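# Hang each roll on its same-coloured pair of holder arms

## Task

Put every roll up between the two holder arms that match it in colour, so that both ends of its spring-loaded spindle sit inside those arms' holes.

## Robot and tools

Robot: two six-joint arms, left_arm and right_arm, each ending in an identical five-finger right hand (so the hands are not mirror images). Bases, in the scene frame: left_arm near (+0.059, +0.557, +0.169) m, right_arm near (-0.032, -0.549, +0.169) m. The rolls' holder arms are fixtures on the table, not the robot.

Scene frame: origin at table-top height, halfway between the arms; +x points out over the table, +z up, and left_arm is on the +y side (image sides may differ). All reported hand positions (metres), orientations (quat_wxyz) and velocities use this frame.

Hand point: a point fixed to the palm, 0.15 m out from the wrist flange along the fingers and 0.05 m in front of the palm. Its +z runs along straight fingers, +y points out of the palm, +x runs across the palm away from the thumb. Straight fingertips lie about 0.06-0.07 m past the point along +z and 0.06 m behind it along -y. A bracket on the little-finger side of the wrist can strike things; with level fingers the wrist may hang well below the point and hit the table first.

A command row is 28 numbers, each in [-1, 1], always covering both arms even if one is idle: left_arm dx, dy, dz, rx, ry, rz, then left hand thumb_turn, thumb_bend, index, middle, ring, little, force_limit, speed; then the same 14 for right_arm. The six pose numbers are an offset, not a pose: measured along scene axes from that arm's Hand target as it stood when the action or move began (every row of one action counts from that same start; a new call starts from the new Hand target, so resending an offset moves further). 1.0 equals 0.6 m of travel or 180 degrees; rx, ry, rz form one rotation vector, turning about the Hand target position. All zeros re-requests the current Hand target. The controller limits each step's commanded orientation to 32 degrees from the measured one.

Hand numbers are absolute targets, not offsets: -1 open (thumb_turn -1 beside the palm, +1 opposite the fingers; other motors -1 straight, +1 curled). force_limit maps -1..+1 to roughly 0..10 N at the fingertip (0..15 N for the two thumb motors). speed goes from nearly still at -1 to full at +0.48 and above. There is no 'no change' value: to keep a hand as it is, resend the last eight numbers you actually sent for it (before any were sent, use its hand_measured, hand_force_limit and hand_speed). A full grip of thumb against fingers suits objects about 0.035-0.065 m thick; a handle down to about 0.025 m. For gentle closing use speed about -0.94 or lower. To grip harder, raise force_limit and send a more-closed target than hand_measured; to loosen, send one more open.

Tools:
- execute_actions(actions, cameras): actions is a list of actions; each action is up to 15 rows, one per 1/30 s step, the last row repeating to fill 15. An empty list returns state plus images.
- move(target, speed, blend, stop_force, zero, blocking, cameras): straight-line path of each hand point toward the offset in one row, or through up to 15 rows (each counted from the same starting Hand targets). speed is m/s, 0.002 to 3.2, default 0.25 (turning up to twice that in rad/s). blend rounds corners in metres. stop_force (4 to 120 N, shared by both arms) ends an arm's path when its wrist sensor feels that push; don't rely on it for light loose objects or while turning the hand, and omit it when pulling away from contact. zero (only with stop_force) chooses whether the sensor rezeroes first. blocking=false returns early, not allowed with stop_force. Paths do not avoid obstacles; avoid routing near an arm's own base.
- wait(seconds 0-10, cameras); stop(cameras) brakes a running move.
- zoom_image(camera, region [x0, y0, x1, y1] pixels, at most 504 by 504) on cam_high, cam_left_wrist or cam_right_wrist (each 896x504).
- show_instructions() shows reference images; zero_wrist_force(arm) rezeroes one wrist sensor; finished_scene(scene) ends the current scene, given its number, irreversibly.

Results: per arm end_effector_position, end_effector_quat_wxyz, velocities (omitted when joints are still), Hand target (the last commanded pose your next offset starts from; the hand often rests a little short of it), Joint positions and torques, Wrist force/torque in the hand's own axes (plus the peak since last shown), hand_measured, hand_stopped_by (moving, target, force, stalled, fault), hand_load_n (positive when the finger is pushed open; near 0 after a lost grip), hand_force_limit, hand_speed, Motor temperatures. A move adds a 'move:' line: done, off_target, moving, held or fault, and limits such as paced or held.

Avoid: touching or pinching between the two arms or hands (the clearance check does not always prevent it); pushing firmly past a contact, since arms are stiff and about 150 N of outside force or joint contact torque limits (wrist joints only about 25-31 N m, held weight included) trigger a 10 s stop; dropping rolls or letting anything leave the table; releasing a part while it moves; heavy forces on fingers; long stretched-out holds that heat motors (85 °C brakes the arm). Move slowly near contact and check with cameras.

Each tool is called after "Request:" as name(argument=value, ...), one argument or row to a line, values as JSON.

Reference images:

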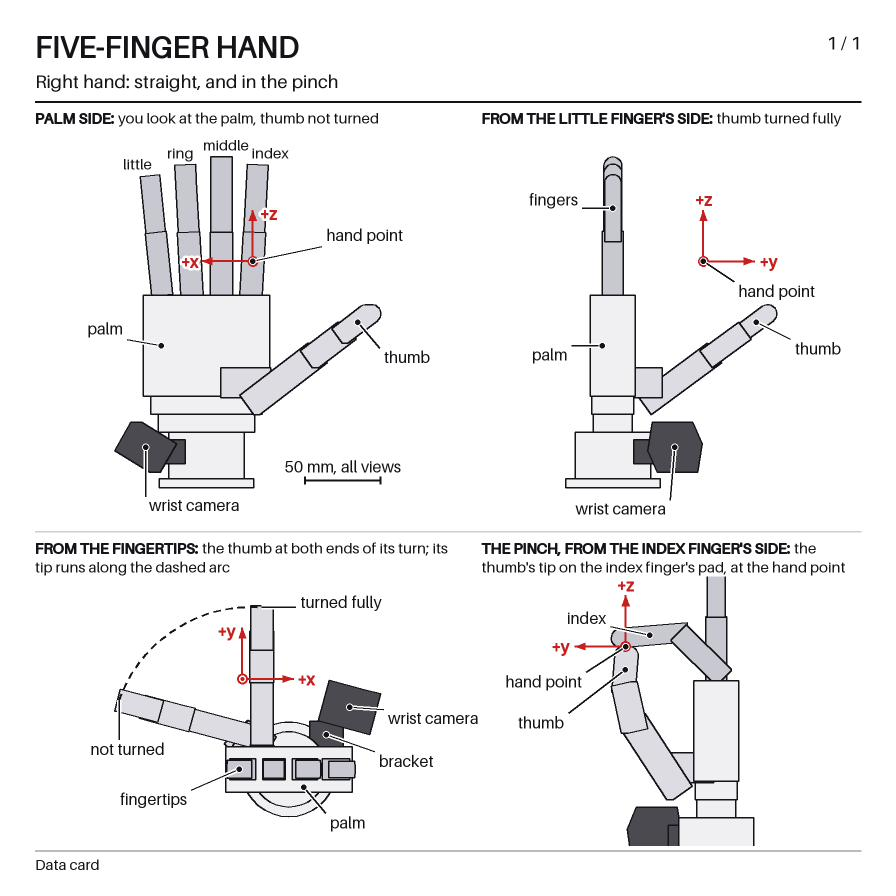

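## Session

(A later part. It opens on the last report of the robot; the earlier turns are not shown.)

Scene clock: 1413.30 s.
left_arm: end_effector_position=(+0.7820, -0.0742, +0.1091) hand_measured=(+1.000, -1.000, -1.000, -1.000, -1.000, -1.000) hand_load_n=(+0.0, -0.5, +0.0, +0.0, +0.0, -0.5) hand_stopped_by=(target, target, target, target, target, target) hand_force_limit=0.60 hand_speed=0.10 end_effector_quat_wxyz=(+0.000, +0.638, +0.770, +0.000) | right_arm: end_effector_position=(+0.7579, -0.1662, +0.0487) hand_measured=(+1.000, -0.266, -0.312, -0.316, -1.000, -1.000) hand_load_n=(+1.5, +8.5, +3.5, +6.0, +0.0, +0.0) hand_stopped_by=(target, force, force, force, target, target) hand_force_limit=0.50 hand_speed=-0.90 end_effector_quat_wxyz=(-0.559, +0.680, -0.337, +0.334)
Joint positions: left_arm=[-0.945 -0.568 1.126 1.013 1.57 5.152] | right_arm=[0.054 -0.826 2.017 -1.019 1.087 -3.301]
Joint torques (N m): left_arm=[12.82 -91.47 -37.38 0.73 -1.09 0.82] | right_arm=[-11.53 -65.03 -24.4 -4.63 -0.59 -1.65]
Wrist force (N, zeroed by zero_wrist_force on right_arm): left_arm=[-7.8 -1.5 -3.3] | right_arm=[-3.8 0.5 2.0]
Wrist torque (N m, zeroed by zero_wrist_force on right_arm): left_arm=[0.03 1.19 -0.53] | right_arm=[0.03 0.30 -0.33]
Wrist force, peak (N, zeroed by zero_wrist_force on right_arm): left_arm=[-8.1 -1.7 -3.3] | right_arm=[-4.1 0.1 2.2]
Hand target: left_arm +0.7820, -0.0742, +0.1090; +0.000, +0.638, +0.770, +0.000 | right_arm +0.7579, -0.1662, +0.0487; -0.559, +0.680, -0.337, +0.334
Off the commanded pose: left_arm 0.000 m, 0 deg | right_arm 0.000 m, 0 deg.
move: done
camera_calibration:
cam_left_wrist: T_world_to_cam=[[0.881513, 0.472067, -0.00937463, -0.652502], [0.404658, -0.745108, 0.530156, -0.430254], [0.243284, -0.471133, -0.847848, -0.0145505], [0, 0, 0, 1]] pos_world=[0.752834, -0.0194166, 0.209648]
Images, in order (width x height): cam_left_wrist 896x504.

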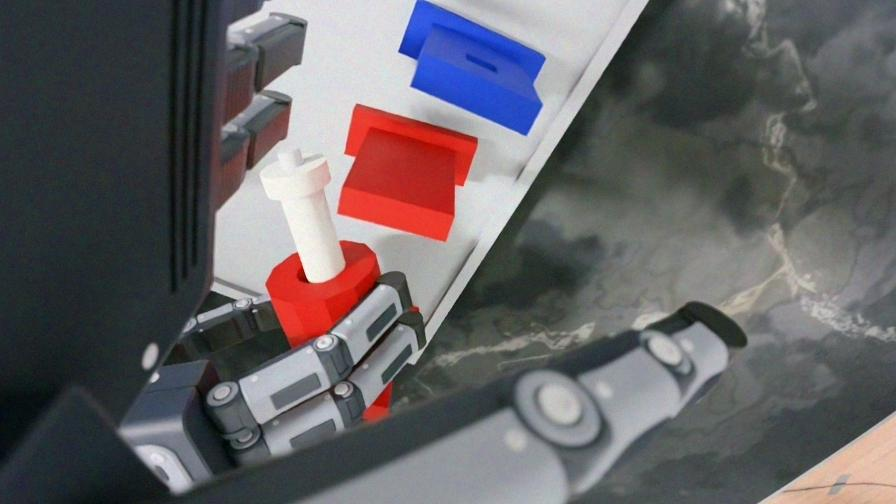

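Request:
move(
  target=[0.0083,-0.0125,0,0,0,0,1,-1,-1,-1,-1,-1,0.6,0.1,0,0,0,0,0,0,1,0.45,0.25,0.25,-1,-1,0.5,-0.9],
  speed=0.008,
  stop_force=4,
  cameras=["cam_left_wrist"],
)

Request:
zoom_image(
  camera="cam_left_wrist",
  region=[220, 60, 500, 260],
)

Scene clock: 1416.07 s.
left_arm: end_effector_position=(+0.7859, -0.0800, +0.1090) hand_measured=(+1.000, -1.000, -1.000, -1.000, -1.000, -1.000) hand_load_n=(+0.0, +0.0, +0.0, +0.0, +0.0, +0.0) hand_stopped_by=(target, target, target, target, target, target) hand_force_limit=0.60 hand_speed=0.10 end_effector_quat_wxyz=(+0.000, +0.638, +0.770, +0.000) | right_arm: end_effector_position=(+0.7579, -0.1662, +0.0487) hand_measured=(+1.000, -0.266, -0.312, -0.316, -1.000, -1.000) hand_load_n=(+1.5, +8.5, +3.5, +6.0, +0.0, +0.0) hand_stopped_by=(target, force, force, force, target, target) hand_force_limit=0.50 hand_speed=-0.90 end_effector_quat_wxyz=(-0.559, +0.680, -0.337, +0.334)
Joint positions: left_arm=[-0.946 -0.557 1.104 1.024 1.57 5.152] | right_arm=[0.054 -0.826 2.017 -1.019 1.087 -3.301]
Joint torques (N m): left_arm=[-10.63 -109.83 -26.52 0.05 -1.28 -0.77] | right_arm=[-19.34 -65.92 -23.45 -4.15 -0.61 -1.41]
Wrist force (N, zeroed by zero_wrist_force on right_arm): left_arm=[-4.8 -2.9 -2.8] | right_arm=[-2.6 0.4 2.2]
Wrist torque (N m, zeroed by zero_wrist_force on right_arm): left_arm=[0.01 1.37 -0.38] | right_arm=[-0.07 0.27 -0.31]
Wrist force, peak (N, zeroed by zero_wrist_force on right_arm): left_arm=[-8.2 -1.9 -3.0] | right_arm=[-4.2 0.3 1.9]
Hand target: left_arm +0.7859, -0.0800, +0.1090; +0.000, +0.638, +0.770, +0.000 (not the last commanded pose) | right_arm +0.7579, -0.1662, +0.0487; -0.559, +0.680, -0.337, +0.334
Off the commanded pose: left_arm 0.002 m, 0 deg | right_arm 0.000 m, 0 deg.
move: contact (left_arm)
camera_calibration:
cam_left_wrist: T_world_to_cam=[[0.881466, 0.472155, -0.00938282, -0.653075], [0.404754, -0.745102, 0.530092, -0.43612], [0.243294, -0.471056, -0.847888, -0.0182899], [0, 0, 0, 1]] pos_world=[0.756634, -0.0252169, 0.209548]
Images, in order (width x height): cam_left_wrist 896x504.

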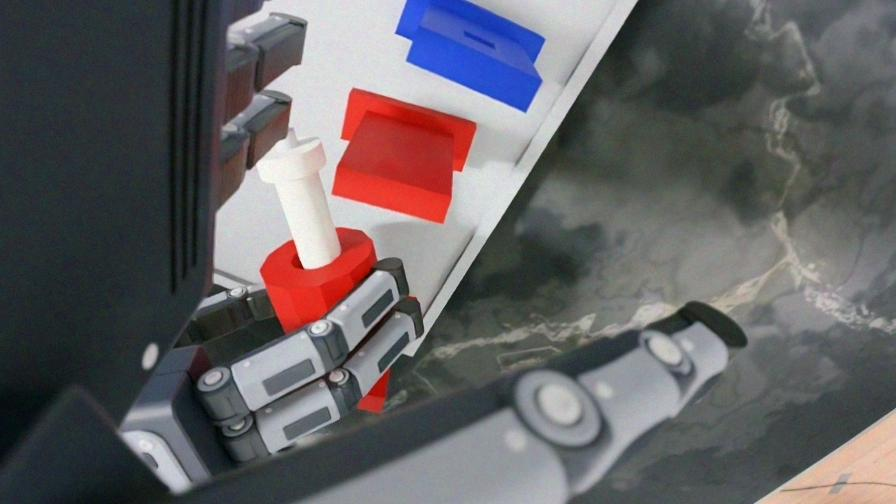

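Scaled by 1.800 from the camera's 896x504 image, which has a finer 1280x720 frame.

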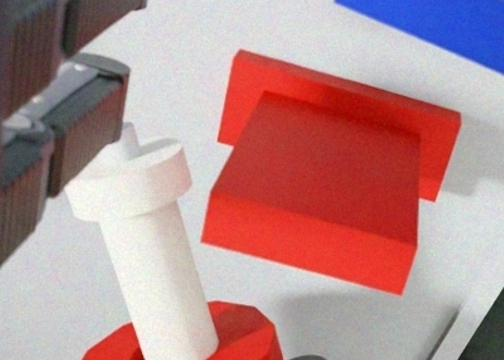

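Request:
move(
  target=[0.0083,-0.0125,0,0,0,0,1,-1,-1,-1,-1,-1,0.6,0.1,0,0,0,0,0,0,1,0.45,0.25,0.25,-1,-1,0.5,-0.9],
  speed=0.008,
  stop_force=10,
  zero=false,
  cameras=["cam_left_wrist","cam_right_wrist"],
)

Request:
zoom_image(
  camera="cam_left_wrist",
  region=[220, 60, 500, 260],
)

Scene clock: 1418.53 s.
left_arm: end_effector_position=(+0.7909, -0.0875, +0.1090) hand_measured=(+1.000, -1.000, -1.000, -1.000, -1.000, -1.000) hand_load_n=(-0.5, +0.0, +0.0, +0.0, +0.0, +0.0) hand_stopped_by=(target, target, target, target, target, target) hand_force_limit=0.60 hand_speed=0.10 end_effector_quat_wxyz=(+0.000, +0.638, +0.770, +0.000) | right_arm: end_effector_position=(+0.7579, -0.1662, +0.0487) hand_measured=(+1.000, -0.266, -0.312, -0.316, -1.000, -1.000) hand_load_n=(+1.5, +9.0, +3.5, +5.5, +0.0, +0.0) hand_stopped_by=(target, force, force, force, target, target) hand_force_limit=0.50 hand_speed=-0.90 end_effector_quat_wxyz=(-0.559, +0.680, -0.337, +0.334)
Joint positions: left_arm=[-0.946 -0.543 1.074 1.039 1.57 5.151] | right_arm=[0.054 -0.826 2.017 -1.019 1.087 -3.301]
Joint torques (N m): left_arm=[-23.14 -95.91 -41.66 3.88 -1.25 -1.99] | right_arm=[-16.74 -67.1 -23.4 -2.59 -0.63 -1.39]
Wrist force (N, zeroed by zero_wrist_force on right_arm): left_arm=[-0.1 -3.6 -3.3] | right_arm=[-3.5 0.9 1.5]
Wrist torque (N m, zeroed by zero_wrist_force on right_arm): left_arm=[0.18 1.64 -0.08] | right_arm=[-0.06 0.26 -0.31]
Wrist force, peak (N, zeroed by zero_wrist_force on right_arm): left_arm=[-4.9 -3.2 -3.2] | right_arm=[-4.1 1.4 1.9]
Hand target: left_arm +0.7909, -0.0875, +0.1090; +0.000, +0.638, +0.770, +0.000 | right_arm +0.7579, -0.1662, +0.0487; -0.559, +0.680, -0.337, +0.334
Off the commanded pose: left_arm 0.000 m, 0 deg | right_arm 0.000 m, 0 deg.
move: done
camera_calibration:
cam_left_wrist: T_world_to_cam=[[0.881466, 0.472155, -0.00938282, -0.653988], [0.404754, -0.745102, 0.530092, -0.443658], [0.243294, -0.471056, -0.847888, -0.0229922], [0, 0, 0, 1]] pos_world=[0.761634, -0.0326169, 0.209548]
cam_right_wrist: T_world_to_cam=[[0.0353699, -0.324817, -0.945115, -0.0285138], [-0.89336, 0.413616, -0.175584, 0.760066], [0.447947, 0.850539, -0.275549, -0.0722455], [0, 0, 0, 1]] pos_world=[0.712383, -0.262189, 0.0865996]
Images, in order (width x height): cam_left_wrist 896x504, cam_right_wrist 896x504.

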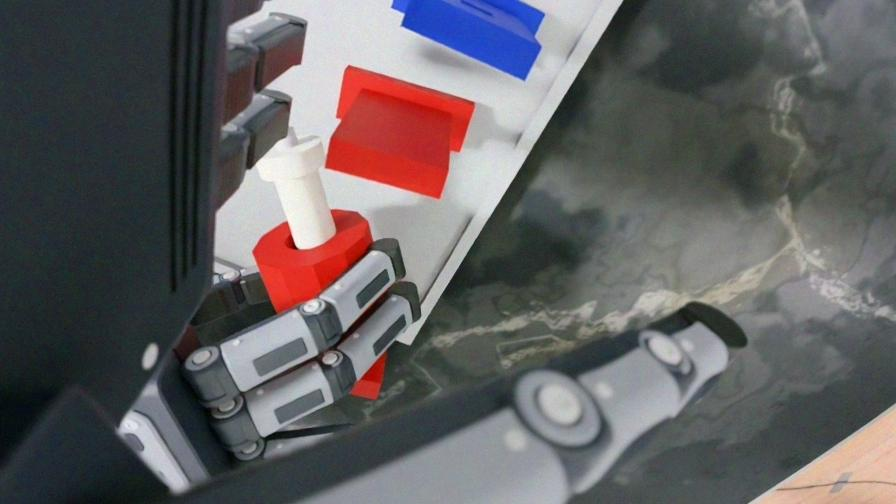

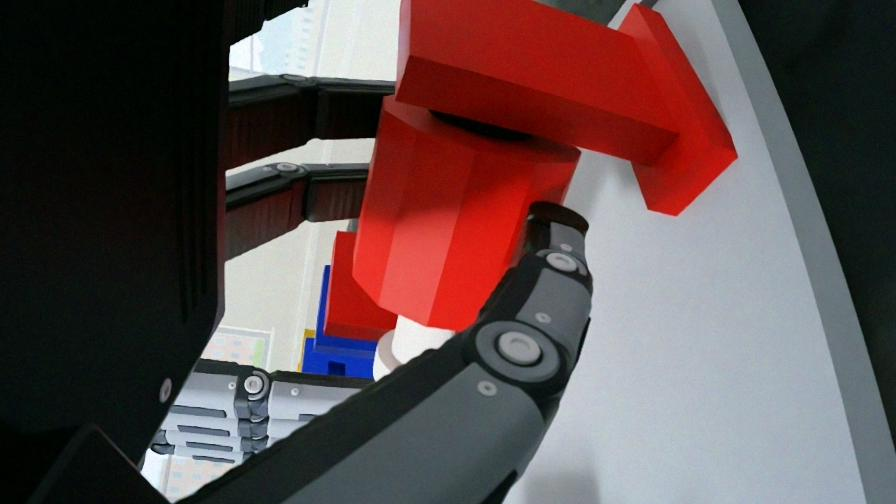

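Scaled by 1.800 from the camera's 896x504 image, which has a finer 1280x720 frame.

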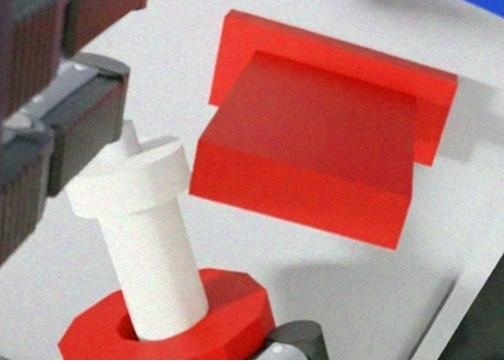

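Request:
move(
  target=[0.00276,-0.00417,0,0,0,0,1,-1,-1,-1,-1,-1,0.6,0.1,0,0,0,0,0,0,1,0.45,0.25,0.25,-1,-1,0.5,-0.9],
  speed=0.008,
  stop_force=12,
  zero=false,
  cameras=["cam_left_wrist","cam_right_wrist"],
)

Request:
zoom_image(
  camera="cam_left_wrist",
  region=[220, 60, 500, 260],
)

Scene clock: 1422.63 s.
left_arm: end_effector_position=(+0.7925, -0.0900, +0.1090) hand_measured=(+1.000, -1.000, -1.000, -1.000, -1.000, -1.000) hand_load_n=(+0.0, +0.0, +0.5, +0.0, +0.0, +0.0) hand_stopped_by=(target, target, target, target, target, target) hand_force_limit=0.60 hand_speed=0.10 end_effector_quat_wxyz=(+0.000, +0.638, +0.770, +0.000) | right_arm: end_effector_position=(+0.7579, -0.1662, +0.0487) hand_measured=(+1.000, -0.266, -0.312, -0.316, -1.000, -1.000) hand_load_n=(+2.0, +9.0, +3.5, +5.5, +0.0, +0.0) hand_stopped_by=(target, force, force, force, target, target) hand_force_limit=0.50 hand_speed=-0.90 end_effector_quat_wxyz=(-0.559, +0.680, -0.337, +0.334)
Joint positions: left_arm=[-0.946 -0.538 1.065 1.044 1.57 5.151] | right_arm=[0.054 -0.826 2.017 -1.019 1.087 -3.301]
Joint torques (N m): left_arm=[-23.88 -95.79 -43.09 3.24 -0.04 -2] | right_arm=[-15.09 -69.55 -21.92 -0.69 -0.61 -1.13]
Wrist force (N, zeroed by zero_wrist_force on right_arm): left_arm=[1.0 -4.0 -3.4] | right_arm=[-4.2 1.4 1.7]
Wrist torque (N m, zeroed by zero_wrist_force on right_arm): left_arm=[0.17 1.74 -0.02] | right_arm=[-0.03 0.26 -0.31]
Wrist force, peak (N, zeroed by zero_wrist_force on right_arm): left_arm=[1.5 -4.3 -3.6] | right_arm=[-4.7 1.2 1.4]
Hand target: left_arm +0.7925, -0.0900, +0.1090; +0.000, +0.638, +0.770, +0.000 | right_arm +0.7579, -0.1662, +0.0487; -0.559, +0.680, -0.337, +0.334
Off the commanded pose: left_arm 0.000 m, 0 deg | right_arm 0.000 m, 0 deg.
move: done
camera_calibration:
cam_left_wrist: T_world_to_cam=[[0.881466, 0.472155, -0.00938282, -0.654306], [0.404754, -0.745102, 0.530092, -0.446208], [0.243294, -0.471056, -0.847888, -0.0245834], [0, 0, 0, 1]] pos_world=[0.763334, -0.0351169, 0.209548]
cam_right_wrist: T_world_to_cam=[[0.0353699, -0.324817, -0.945115, -0.0285138], [-0.89336, 0.413616, -0.175584, 0.760066], [0.447947, 0.850539, -0.275549, -0.0722455], [0, 0, 0, 1]] pos_world=[0.712383, -0.262189, 0.0865996]
Images, in order (width x height): cam_left_wrist 896x504, cam_right_wrist 896x504.

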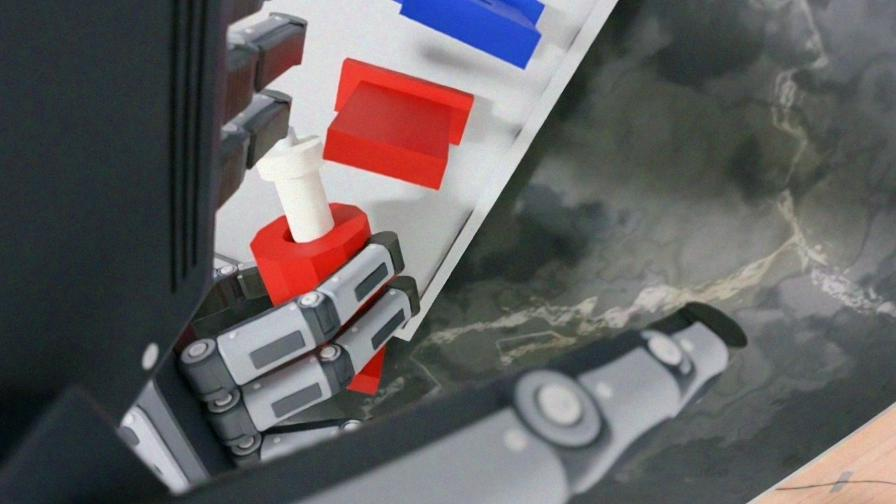

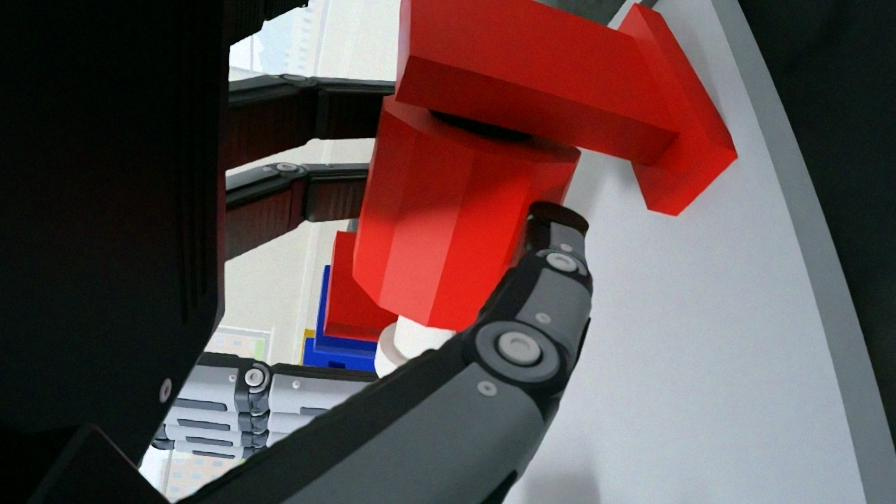

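Scaled by 1.800 from the camera's 896x504 image, which has a finer 1280x720 frame.

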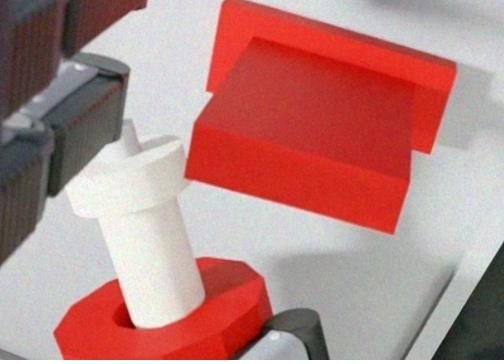

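Request:
move(
  target=[0.01063,0.00388,0,0,0,0,1,-1,-1,-1,-1,-1,0.6,0.1,0.0046,0.0026,0,0,0,-0.02778,1,0.45,0.25,0.25,-1,-1,0.5,-0.9],
  speed=0.012,
  cameras=["cam_left_wrist","cam_right_wrist"],
)

Request:
zoom_image(
  camera="cam_left_wrist",
  region=[220, 60, 500, 260],
)

Request:
zoom_image(
  camera="cam_right_wrist",
  region=[340, 20, 620, 230],
)

Scene clock: 1429.40 s.
left_arm: end_effector_position=(+0.7989, -0.0877, +0.1090) hand_measured=(+1.000, -1.000, -1.000, -1.000, -1.000, -1.000) hand_load_n=(+0.0, +0.0, +0.5, +0.0, +0.0, +0.0) hand_stopped_by=(target, target, target, target, target, target) hand_force_limit=0.60 hand_speed=0.10 end_effector_quat_wxyz=(+0.000, +0.638, +0.770, +0.000) | right_arm: end_effector_position=(+0.7607, -0.1647, +0.0487) hand_measured=(+1.000, -0.266, -0.312, -0.316, -1.000, -1.000) hand_load_n=(+4.0, +8.5, +4.0, +5.0, +0.0, +0.0) hand_stopped_by=(target, force, force, force, target, target) hand_force_limit=0.50 hand_speed=-0.90 end_effector_quat_wxyz=(-0.544, +0.665, -0.367, +0.358)
Joint positions: left_arm=[-0.939 -0.533 1.054 1.05 1.57 5.159] | right_arm=[0.088 -0.829 2.024 -1.032 1.206 -3.279]
Joint torques (N m): left_arm=[7.16 -96.97 -42.46 3.11 -0.24 0.53] | right_arm=[15.49 -83.72 -10.08 -5.57 3.03 1.51]
Wrist force (N, zeroed by zero_wrist_force on right_arm): left_arm=[1.4 -3.4 -3.1] | right_arm=[-7.3 -0.5 0.5]
Wrist torque (N m, zeroed by zero_wrist_force on right_arm): left_arm=[0.12 1.72 0.00] | right_arm=[-0.08 0.28 -0.37]
Wrist force, peak (N, zeroed by zero_wrist_force on right_arm): left_arm=[1.3 -4.4 -4.0] | right_arm=[-8.7 0.5 1.2]
Hand target: left_arm +0.7989, -0.0877, +0.1090; +0.000, +0.638, +0.770, +0.000 | right_arm +0.7607, -0.1647, +0.0487; -0.544, +0.665, -0.367, +0.358
Off the commanded pose: left_arm 0.000 m, 0 deg | right_arm 0.000 m, 0 deg.
move: done
camera_calibration:
cam_left_wrist: T_world_to_cam=[[0.881466, 0.472155, -0.00938282, -0.661034], [0.404754, -0.745102, 0.530092, -0.447085], [0.243294, -0.471056, -0.847888, -0.0250571], [0, 0, 0, 1]] pos_world=[0.769734, -0.0328169, 0.209548]
cam_right_wrist: T_world_to_cam=[[0.00688002, -0.326605, -0.945136, -0.00673565], [-0.854008, 0.489777, -0.175466, 0.744469], [0.520214, 0.808361, -0.275554, -0.136684], [0, 0, 0, 1]] pos_world=[0.706934, -0.256334, 0.0865994]
Images, in order (width x height): cam_left_wrist 896x504, cam_right_wrist 896x504.

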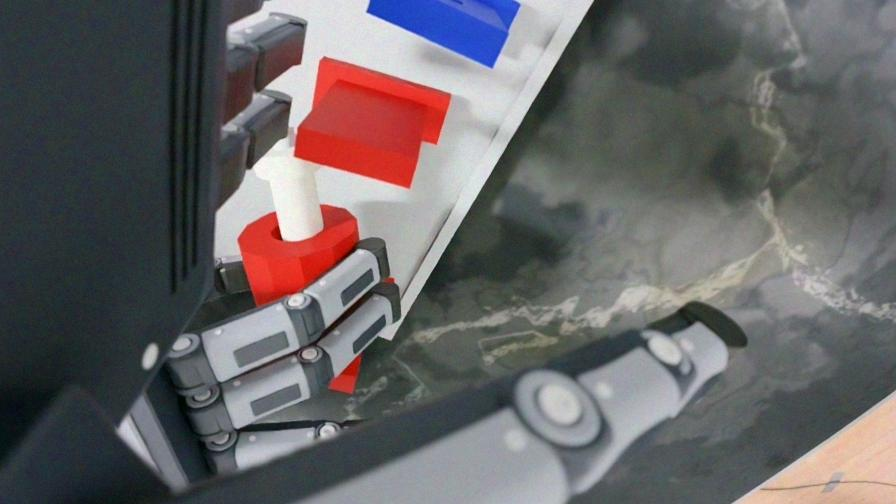

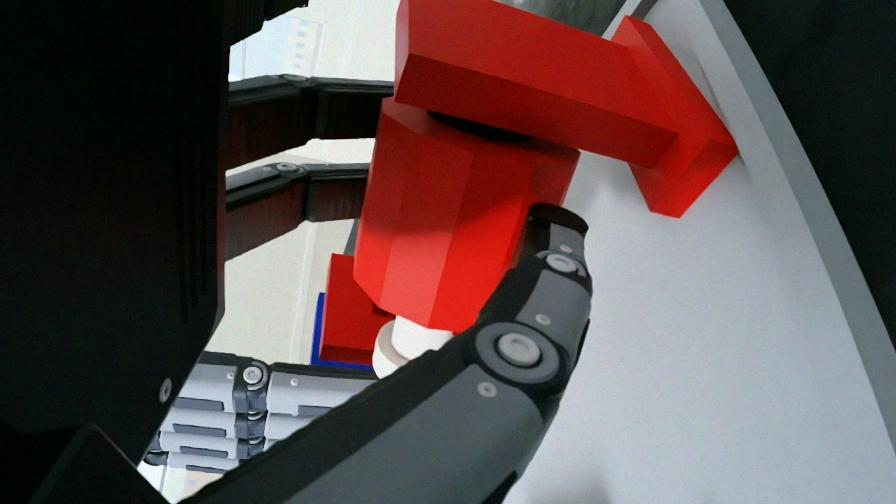

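Scaled by 1.800 from the camera's 896x504 image, which has a finer 1280x720 frame.

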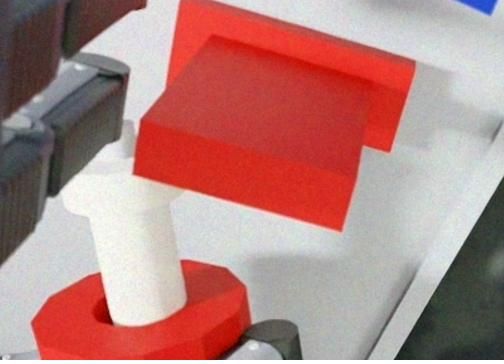

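Scaled by 1.800 from the camera's 896x504 image, which has a finer 1280x720 frame.

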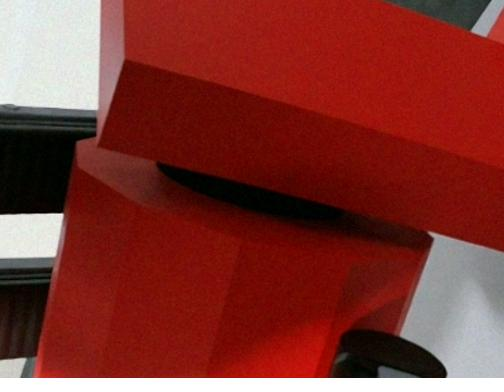

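Request:
move(
  target=[0.01083,0.00363,0,0,0,0,1,-1,-1,-1,-1,-1,0.6,0.1,0.00495,0.00223,0,0,0,-0.02778,1,0.45,0.25,0.25,-1,-1,0.5,-0.9],
  speed=0.012,
  cameras=["cam_left_wrist","cam_right_wrist"],
)

Request:
zoom_image(
  camera="cam_left_wrist",
  region=[220, 60, 500, 260],
)

Request:
zoom_image(
  camera="cam_right_wrist",
  region=[340, 20, 620, 230],
)

Scene clock: 1436.20 s.
left_arm: end_effector_position=(+0.8054, -0.0855, +0.1090) hand_measured=(+1.000, -1.000, -1.000, -1.000, -1.000, -1.000) hand_load_n=(+0.0, +0.0, +1.0, +0.0, +0.0, +0.0) hand_stopped_by=(target, target, target, target, target, target) hand_force_limit=0.60 hand_speed=0.10 end_effector_quat_wxyz=(+0.000, +0.638, +0.770, +0.000) | right_arm: end_effector_position=(+0.7637, -0.1633, +0.0487) hand_measured=(+1.000, -0.266, -0.312, -0.316, -1.000, -1.000) hand_load_n=(+4.0, +9.0, +4.0, +4.0, +0.0, +0.0) hand_stopped_by=(target, force, force, force, target, target) hand_force_limit=0.50 hand_speed=-0.90 end_effector_quat_wxyz=(-0.528, +0.648, -0.395, +0.381)
Joint positions: left_arm=[-0.932 -0.527 1.043 1.056 1.57 5.166] | right_arm=[0.123 -0.829 2.025 -1.039 1.327 -3.258]
Joint torques (N m): left_arm=[13.93 -96.93 -45.36 1.45 -1.37 1.08] | right_arm=[16.58 -66.47 -26.54 -6.14 4.03 1.62]
Wrist force (N, zeroed by zero_wrist_force on right_arm): left_arm=[2.8 -9.4 -3.5] | right_arm=[-8.4 0.9 -0.9]
Wrist torque (N m, zeroed by zero_wrist_force on right_arm): left_arm=[0.37 1.81 0.08] | right_arm=[0.02 0.32 -0.37]
Wrist force, peak (N, zeroed by zero_wrist_force on right_arm): left_arm=[2.8 -9.4 -3.5] | right_arm=[-9.0 0.2 -0.7]
Hand target: left_arm +0.8054, -0.0855, +0.1090; +0.000, +0.638, +0.770, +0.000 | right_arm +0.7637, -0.1633, +0.0487; -0.528, +0.648, -0.395, +0.381
Off the commanded pose: left_arm 0.000 m, 0 deg | right_arm 0.000 m, 0 deg.
move: done
camera_calibration:
cam_left_wrist: T_world_to_cam=[[0.881465, 0.472156, -0.00938192, -0.667802], [0.404768, -0.745127, 0.530046, -0.448079], [0.243274, -0.471015, -0.847917, -0.025579], [0, 0, 0, 1]] pos_world=[0.776234, -0.030617, 0.209548]
cam_right_wrist: T_world_to_cam=[[-0.0215509, -0.326016, -0.945119, 0.0154837], [-0.808016, 0.562392, -0.175571, 0.723154], [0.588766, 0.759887, -0.275546, -0.199601], [0, 0, 0, 1]] pos_world=[0.702173, -0.249974, 0.0865995]
Images, in order (width x height): cam_left_wrist 896x504, cam_right_wrist 896x504.

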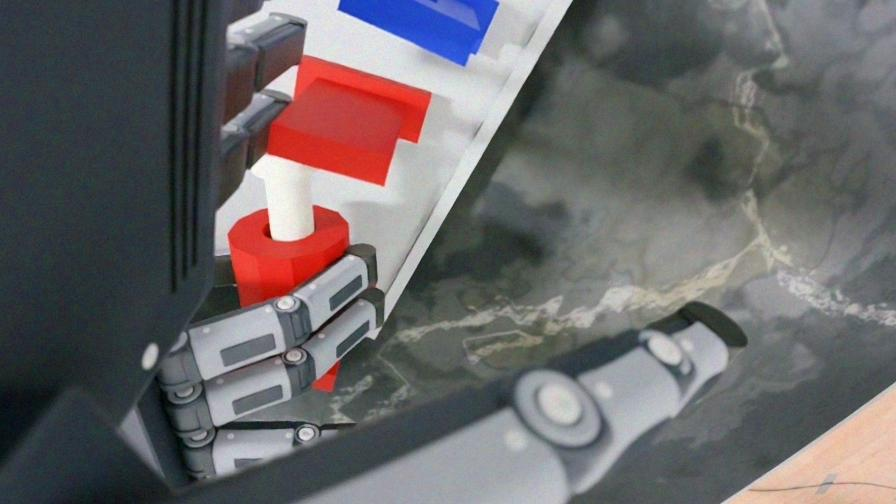

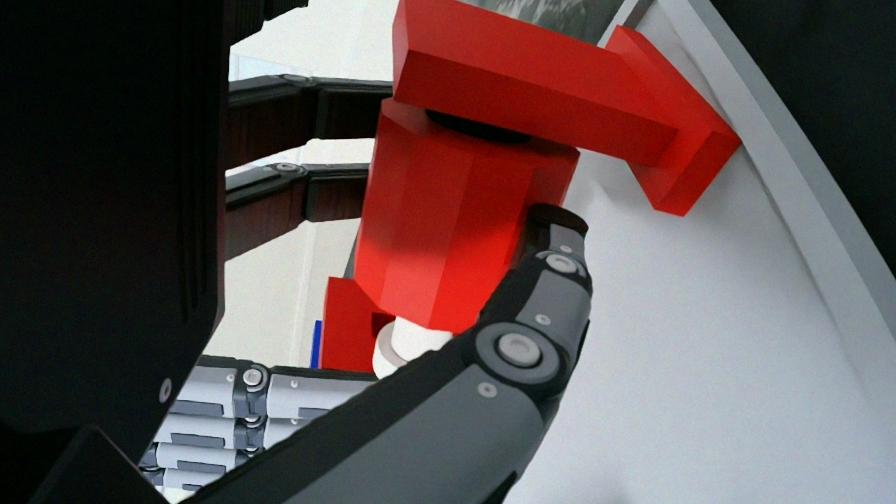

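Scaled by 1.800 from the camera's 896x504 image, which has a finer 1280x720 frame.

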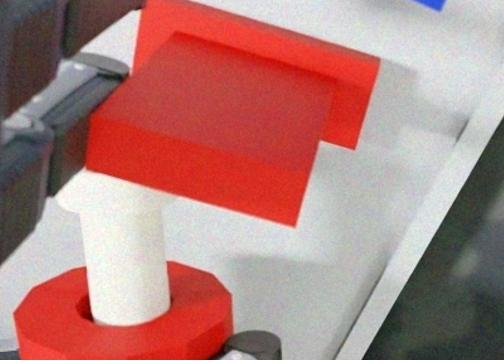

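Scaled by 1.800 from the camera's 896x504 image, which has a finer 1280x720 frame.

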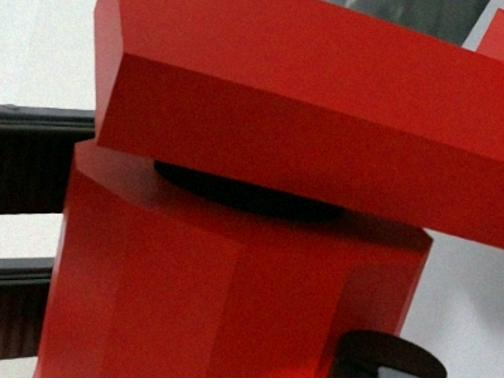

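Request:
move(
  target=[0.0056,0.0017,0,0,0,0,1,-1,-1,-1,-1,-1,0.6,0.1,0.0042,0.0015,0,0,0,-0.02222,1,0.45,0.25,0.25,-1,-1,0.5,-0.9],
  speed=0.012,
  cameras=["cam_left_wrist","cam_right_wrist"],
)

Request:
zoom_image(
  camera="cam_left_wrist",
  region=[220, 60, 500, 260],
)

Request:
zoom_image(
  camera="cam_right_wrist",
  region=[300, 20, 620, 400],
)

Scene clock: 1445.07 s.
left_arm: end_effector_position=(+0.8088, -0.0845, +0.1090) hand_measured=(+1.000, -1.000, -1.000, -1.000, -1.000, -1.000) hand_load_n=(+0.0, +0.0, +2.0, +0.0, +0.0, +0.0) hand_stopped_by=(target, target, target, target, target, target) hand_force_limit=0.60 hand_speed=0.10 end_effector_quat_wxyz=(+0.000, +0.638, +0.770, +0.000) | right_arm: end_effector_position=(+0.7662, -0.1624, +0.0487) hand_measured=(+1.000, -0.266, -0.312, -0.316, -1.000, -1.000) hand_load_n=(+4.5, +9.5, +1.0, +6.0, +0.0, +0.0) hand_stopped_by=(target, force, force, force, target, target) hand_force_limit=0.50 hand_speed=-0.90 end_effector_quat_wxyz=(-0.514, +0.634, -0.418, +0.400)
Joint positions: left_arm=[-0.928 -0.524 1.037 1.059 1.57 5.169] | right_arm=[0.152 -0.828 2.021 -1.039 1.425 -3.242]
Joint torques (N m): left_arm=[21.46 -108.26 -51.61 1.03 -1.76 1.04] | right_arm=[16.16 -68.95 -28.51 -0.33 5.75 1.52]
Wrist force (N, zeroed by zero_wrist_force on right_arm): left_arm=[1.2 -22.5 6.2] | right_arm=[-10.0 1.6 -2.1]
Wrist torque (N m, zeroed by zero_wrist_force on right_arm): left_arm=[0.39 1.77 -0.02] | right_arm=[-0.04 0.17 -0.35]
Wrist force, peak (N, zeroed by zero_wrist_force on right_arm): left_arm=[1.8 -22.6 6.7] | right_arm=[-10.9 1.1 -1.9]
Hand target: left_arm +0.8088, -0.0845, +0.1090; +0.000, +0.638, +0.770, +0.000 | right_arm +0.7662, -0.1624, +0.0487; -0.514, +0.634, -0.418, +0.400
Off the commanded pose: left_arm 0.000 m, 0 deg | right_arm 0.000 m, 0 deg.
move: done
camera_calibration:
cam_left_wrist: T_world_to_cam=[[0.881488, 0.472112, -0.00945699, -0.671186], [0.404763, -0.745121, 0.530058, -0.448668], [0.2432, -0.471068, -0.847909, -0.0258566], [0, 0, 0, 1]] pos_world=[0.779535, -0.0296168, 0.209548]
cam_right_wrist: T_world_to_cam=[[-0.0443046, -0.323665, -0.945134, 0.0336462], [-0.766809, 0.617419, -0.175492, 0.702065], [0.640345, 0.716962, -0.275543, -0.248265], [0, 0, 0, 1]] pos_world=[0.698815, -0.244582, 0.0865994]
Images, in order (width x height): cam_left_wrist 896x504, cam_right_wrist 896x504.

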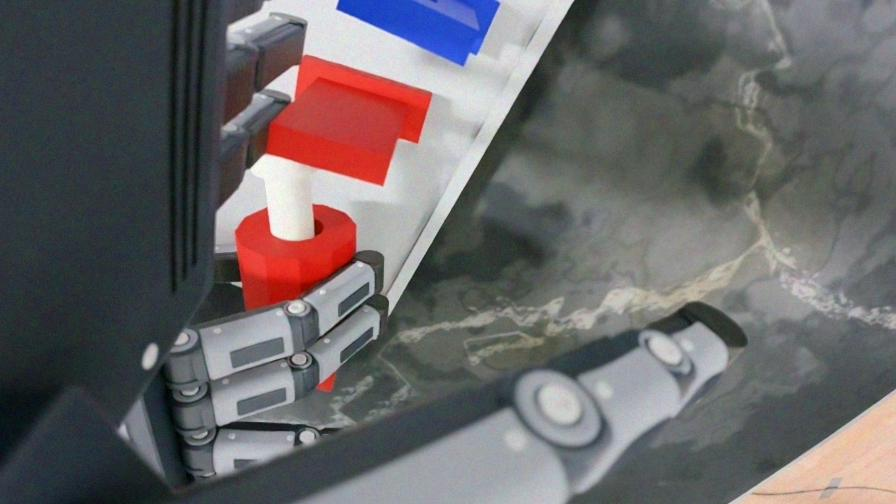

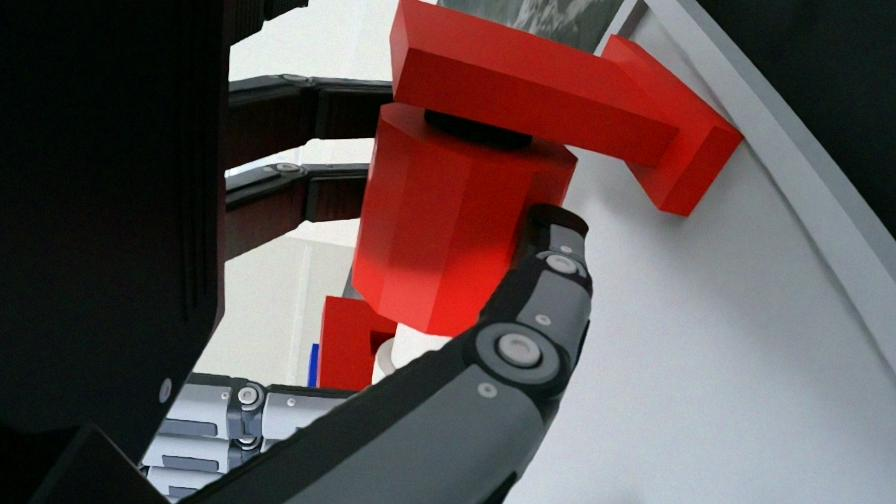

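Scaled by 1.800 from the camera's 896x504 image, which has a finer 1280x720 frame.

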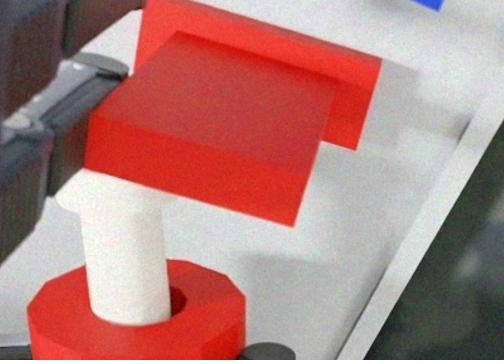

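Scaled by 1.326 from the camera's 896x504 image, which has a finer 1280x720 frame.

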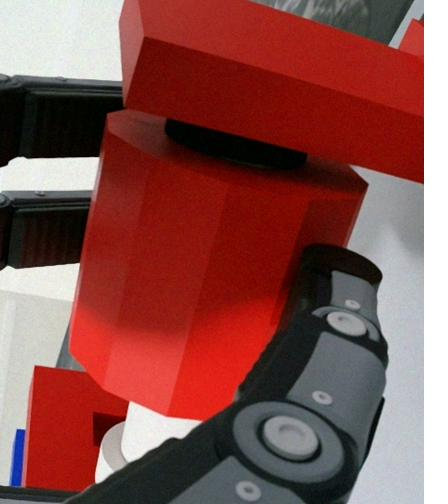

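Request:
move(
  target=[-0.0052,-0.0012,0,0,0,0,1,-1,-1,-1,-1,-1,0.6,0.1,0,0,0,0,0,0,1,0.45,0.25,0.25,-1,-1,0.5,-0.9],
  speed=0.02,
  cameras=["cam_left_wrist","cam_right_wrist"],
)

Request:
zoom_image(
  camera="cam_right_wrist",
  region=[300, 200, 540, 400],
)

Request:
zoom_image(
  camera="cam_left_wrist",
  region=[220, 60, 500, 260],
)

Scene clock: 1447.60 s.
left_arm: end_effector_position=(+0.8058, -0.0851, +0.1090) hand_measured=(+1.000, -1.000, -1.000, -1.000, -1.000, -1.000) hand_load_n=(+0.0, +0.0, +0.0, +0.0, +0.5, +0.0) hand_stopped_by=(target, target, target, target, target, target) hand_force_limit=0.60 hand_speed=0.10 end_effector_quat_wxyz=(+0.000, +0.638, +0.770, +0.000) | right_arm: end_effector_position=(+0.7662, -0.1624, +0.0487) hand_measured=(+1.000, -0.266, -0.312, -0.316, -1.000, -1.000) hand_load_n=(+4.5, +9.5, +1.0, +6.5, +0.0, +0.0) hand_stopped_by=(target, force, force, force, target, target) hand_force_limit=0.50 hand_speed=-0.90 end_effector_quat_wxyz=(-0.514, +0.634, -0.418, +0.400)
Joint positions: left_arm=[-0.931 -0.527 1.043 1.056 1.57 5.166] | right_arm=[0.152 -0.828 2.021 -1.039 1.425 -3.242]
Joint torques (N m): left_arm=[-23.57 -113.49 -28.05 -1.89 1.02 -1.7] | right_arm=[14.32 -67.51 -26.62 -0.26 4.77 1.39]
Wrist force (N, zeroed by zero_wrist_force on right_arm): left_arm=[0.9 -3.7 -5.9] | right_arm=[-10.3 1.6 -1.7]
Wrist torque (N m, zeroed by zero_wrist_force on right_arm): left_arm=[0.17 1.74 -0.05] | right_arm=[-0.04 0.24 -0.38]
Wrist force, peak (N, zeroed by zero_wrist_force on right_arm): left_arm=[1.0 -23.2 6.8] | right_arm=[-10.5 2.0 -2.2]
Hand target: left_arm +0.8057, -0.0852, +0.1090; +0.000, +0.638, +0.770, +0.000 | right_arm +0.7662, -0.1624, +0.0487; -0.514, +0.634, -0.418, +0.400
Off the commanded pose: left_arm 0.000 m, 0 deg | right_arm 0.000 m, 0 deg.
move: done
camera_calibration:
cam_left_wrist: T_world_to_cam=[[0.881466, 0.472155, -0.00938282, -0.668207], [0.404754, -0.745102, 0.530092, -0.448028], [0.243294, -0.471056, -0.847888, -0.0254491], [0, 0, 0, 1]] pos_world=[0.776534, -0.0303169, 0.209648]
cam_right_wrist: T_world_to_cam=[[-0.0443339, -0.323642, -0.94514, 0.0336728], [-0.766807, 0.617432, -0.175457, 0.702063], [0.640345, 0.716962, -0.275544, -0.248265], [0, 0, 0, 1]] pos_world=[0.698815, -0.244582, 0.0865993]
Images, in order (width x height): cam_left_wrist 896x504, cam_right_wrist 896x504.

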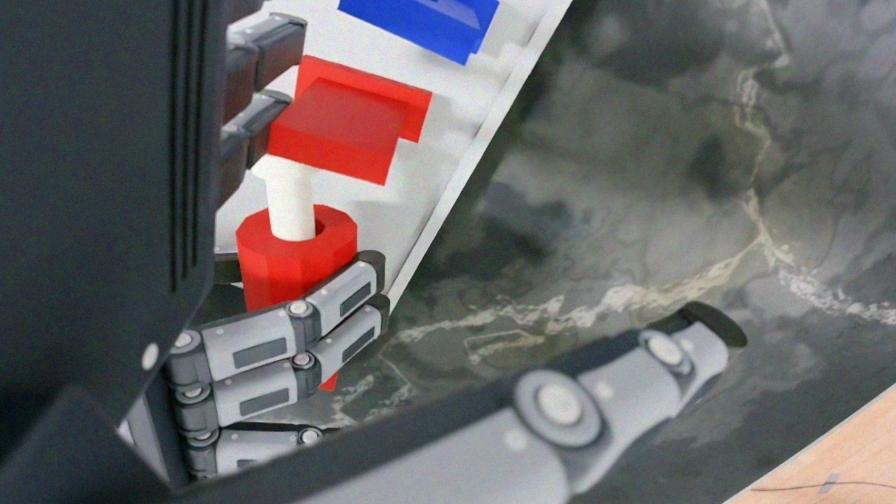

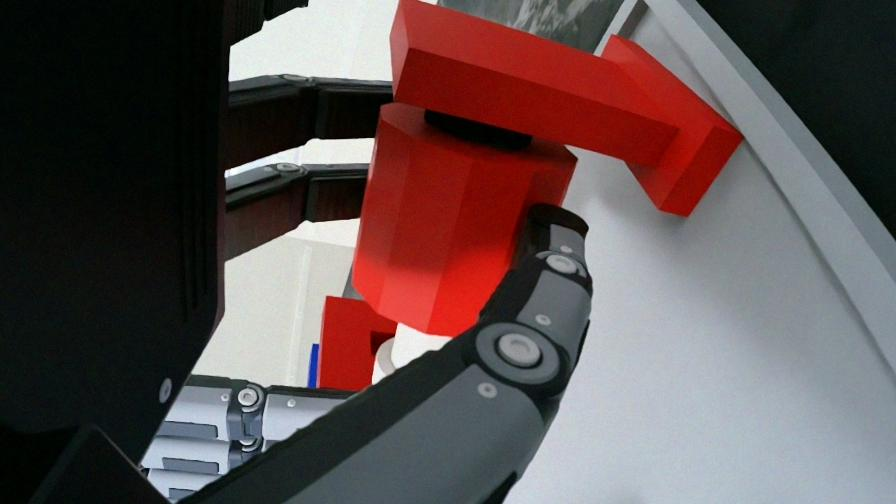

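Scaled by 2.100 from the camera's 896x504 image, which has a finer 1280x720 frame.

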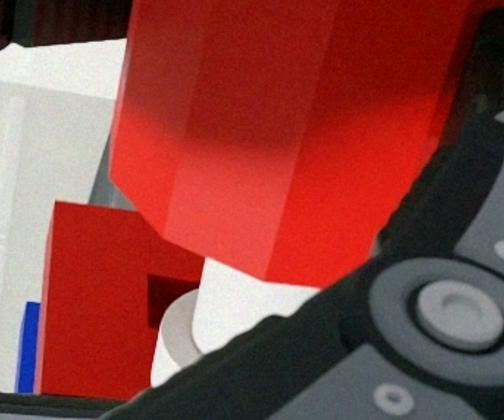

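Scaled by 1.800 from the camera's 896x504 image, which has a finer 1280x720 frame.

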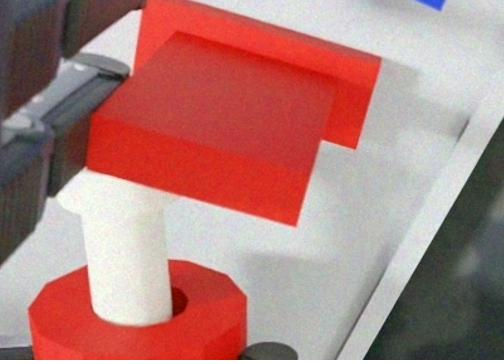

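Request:
zoom_image(
  camera="cam_right_wrist",
  region=[310, 280, 430, 400],
)

Scaled by 4.200 from the camera's 896x504 image, which has a finer 1280x720 frame.

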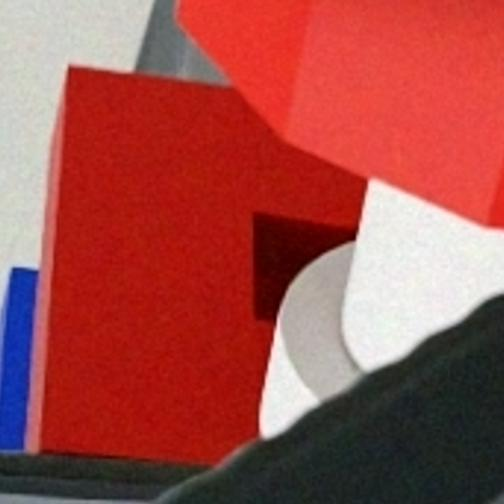

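Request:
move(
  target=[0,0,0.005,0,0,0,1,-1,-1,-1,-1,-1,0.6,0.1,-0.0002,0.00045,0.0024,0.01048,0.00371,0,1,0.45,0.25,0.25,-1,-1,0.5,-0.9],
  speed=0.012,
  cameras=["cam_left_wrist","cam_right_wrist"],
)

Request:
zoom_image(
  camera="cam_right_wrist",
  region=[310, 280, 430, 400],
)

Scene clock: 1454.23 s.
left_arm: end_effector_position=(+0.8057, -0.0852, +0.1120) hand_measured=(+1.000, -1.000, -1.000, -1.000, -1.000, -1.000) hand_load_n=(+0.0, +0.0, +0.5, +0.0, +0.5, +0.0) hand_stopped_by=(target, target, target, target, target, target) hand_force_limit=0.60 hand_speed=0.10 end_effector_quat_wxyz=(+0.000, +0.638, +0.770, +0.000) | right_arm: end_effector_position=(+0.7661, -0.1622, +0.0501) hand_measured=(+1.000, -0.266, -0.312, -0.316, -1.000, -1.000) hand_load_n=(+4.0, +9.5, +1.0, +7.0, +0.0, +0.0) hand_stopped_by=(target, force, force, force, target, target) hand_force_limit=0.50 hand_speed=-0.90 end_effector_quat_wxyz=(-0.522, +0.628, -0.427, +0.389)
Joint positions: left_arm=[-0.931 -0.53 1.043 1.059 1.57 5.166] | right_arm=[0.147 -0.829 2.022 -1.038 1.415 -3.209]
Joint torques (N m): left_arm=[-22.35 -115.93 -44.79 3.4 0.99 -1.92] | right_arm=[-20.63 -85.53 -10.6 0.49 -0.85 1.61]
Wrist force (N, zeroed by zero_wrist_force on right_arm): left_arm=[1.7 -4.9 -1.0] | right_arm=[-8.1 1.9 0.5]
Wrist torque (N m, zeroed by zero_wrist_force on right_arm): left_arm=[-0.03 1.78 -0.01] | right_arm=[-0.03 0.13 -0.31]
Wrist force, peak (N, zeroed by zero_wrist_force on right_arm): left_arm=[1.1 -3.7 -6.6] | right_arm=[-10.7 1.5 -1.7]
Hand target: left_arm +0.8057, -0.0852, +0.1120; +0.000, +0.638, +0.770, +0.000 | right_arm +0.7661, -0.1622, +0.0501; -0.522, +0.628, -0.427, +0.389
Off the commanded pose: left_arm 0.000 m, 0 deg | right_arm 0.000 m, 0 deg.
move: done
camera_calibration:
cam_left_wrist: T_world_to_cam=[[0.881466, 0.472155, -0.00938282, -0.668092], [0.404754, -0.745102, 0.530092, -0.449524], [0.243294, -0.471056, -0.847888, -0.0229659], [0, 0, 0, 1]] pos_world=[0.776434, -0.0303169, 0.212548]
cam_right_wrist: T_world_to_cam=[[-0.0552453, -0.292595, -0.954639, 0.0489336], [-0.768644, 0.622705, -0.146376, 0.702866], [0.637287, 0.725691, -0.259303, -0.245058], [0, 0, 0, 1]] pos_world=[0.69913, -0.245524, 0.0860524]
Images, in order (width x height): cam_left_wrist 896x504, cam_right_wrist 896x504.

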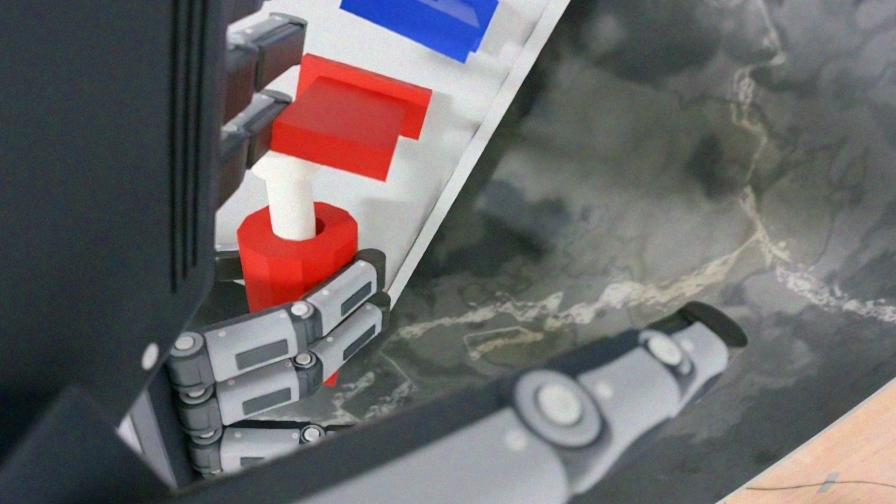

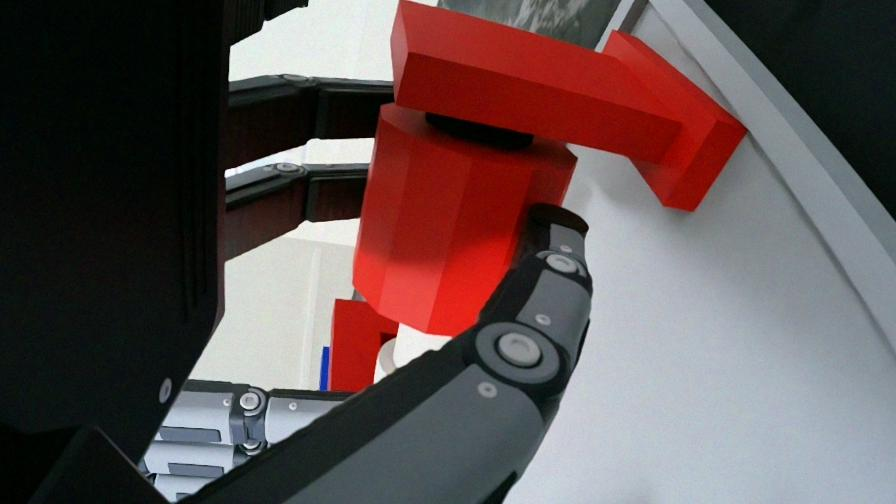

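Scaled by 4.200 from the camera's 896x504 image, which has a finer 1280x720 frame.

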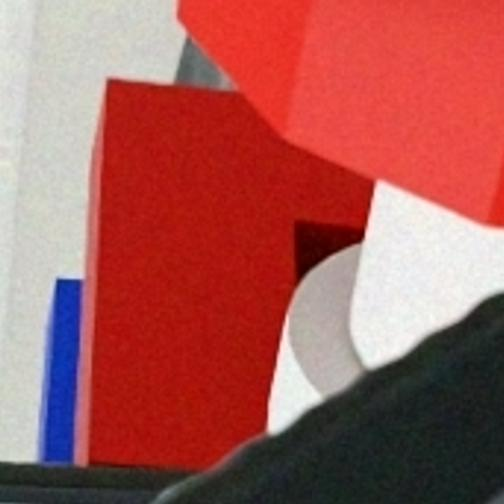

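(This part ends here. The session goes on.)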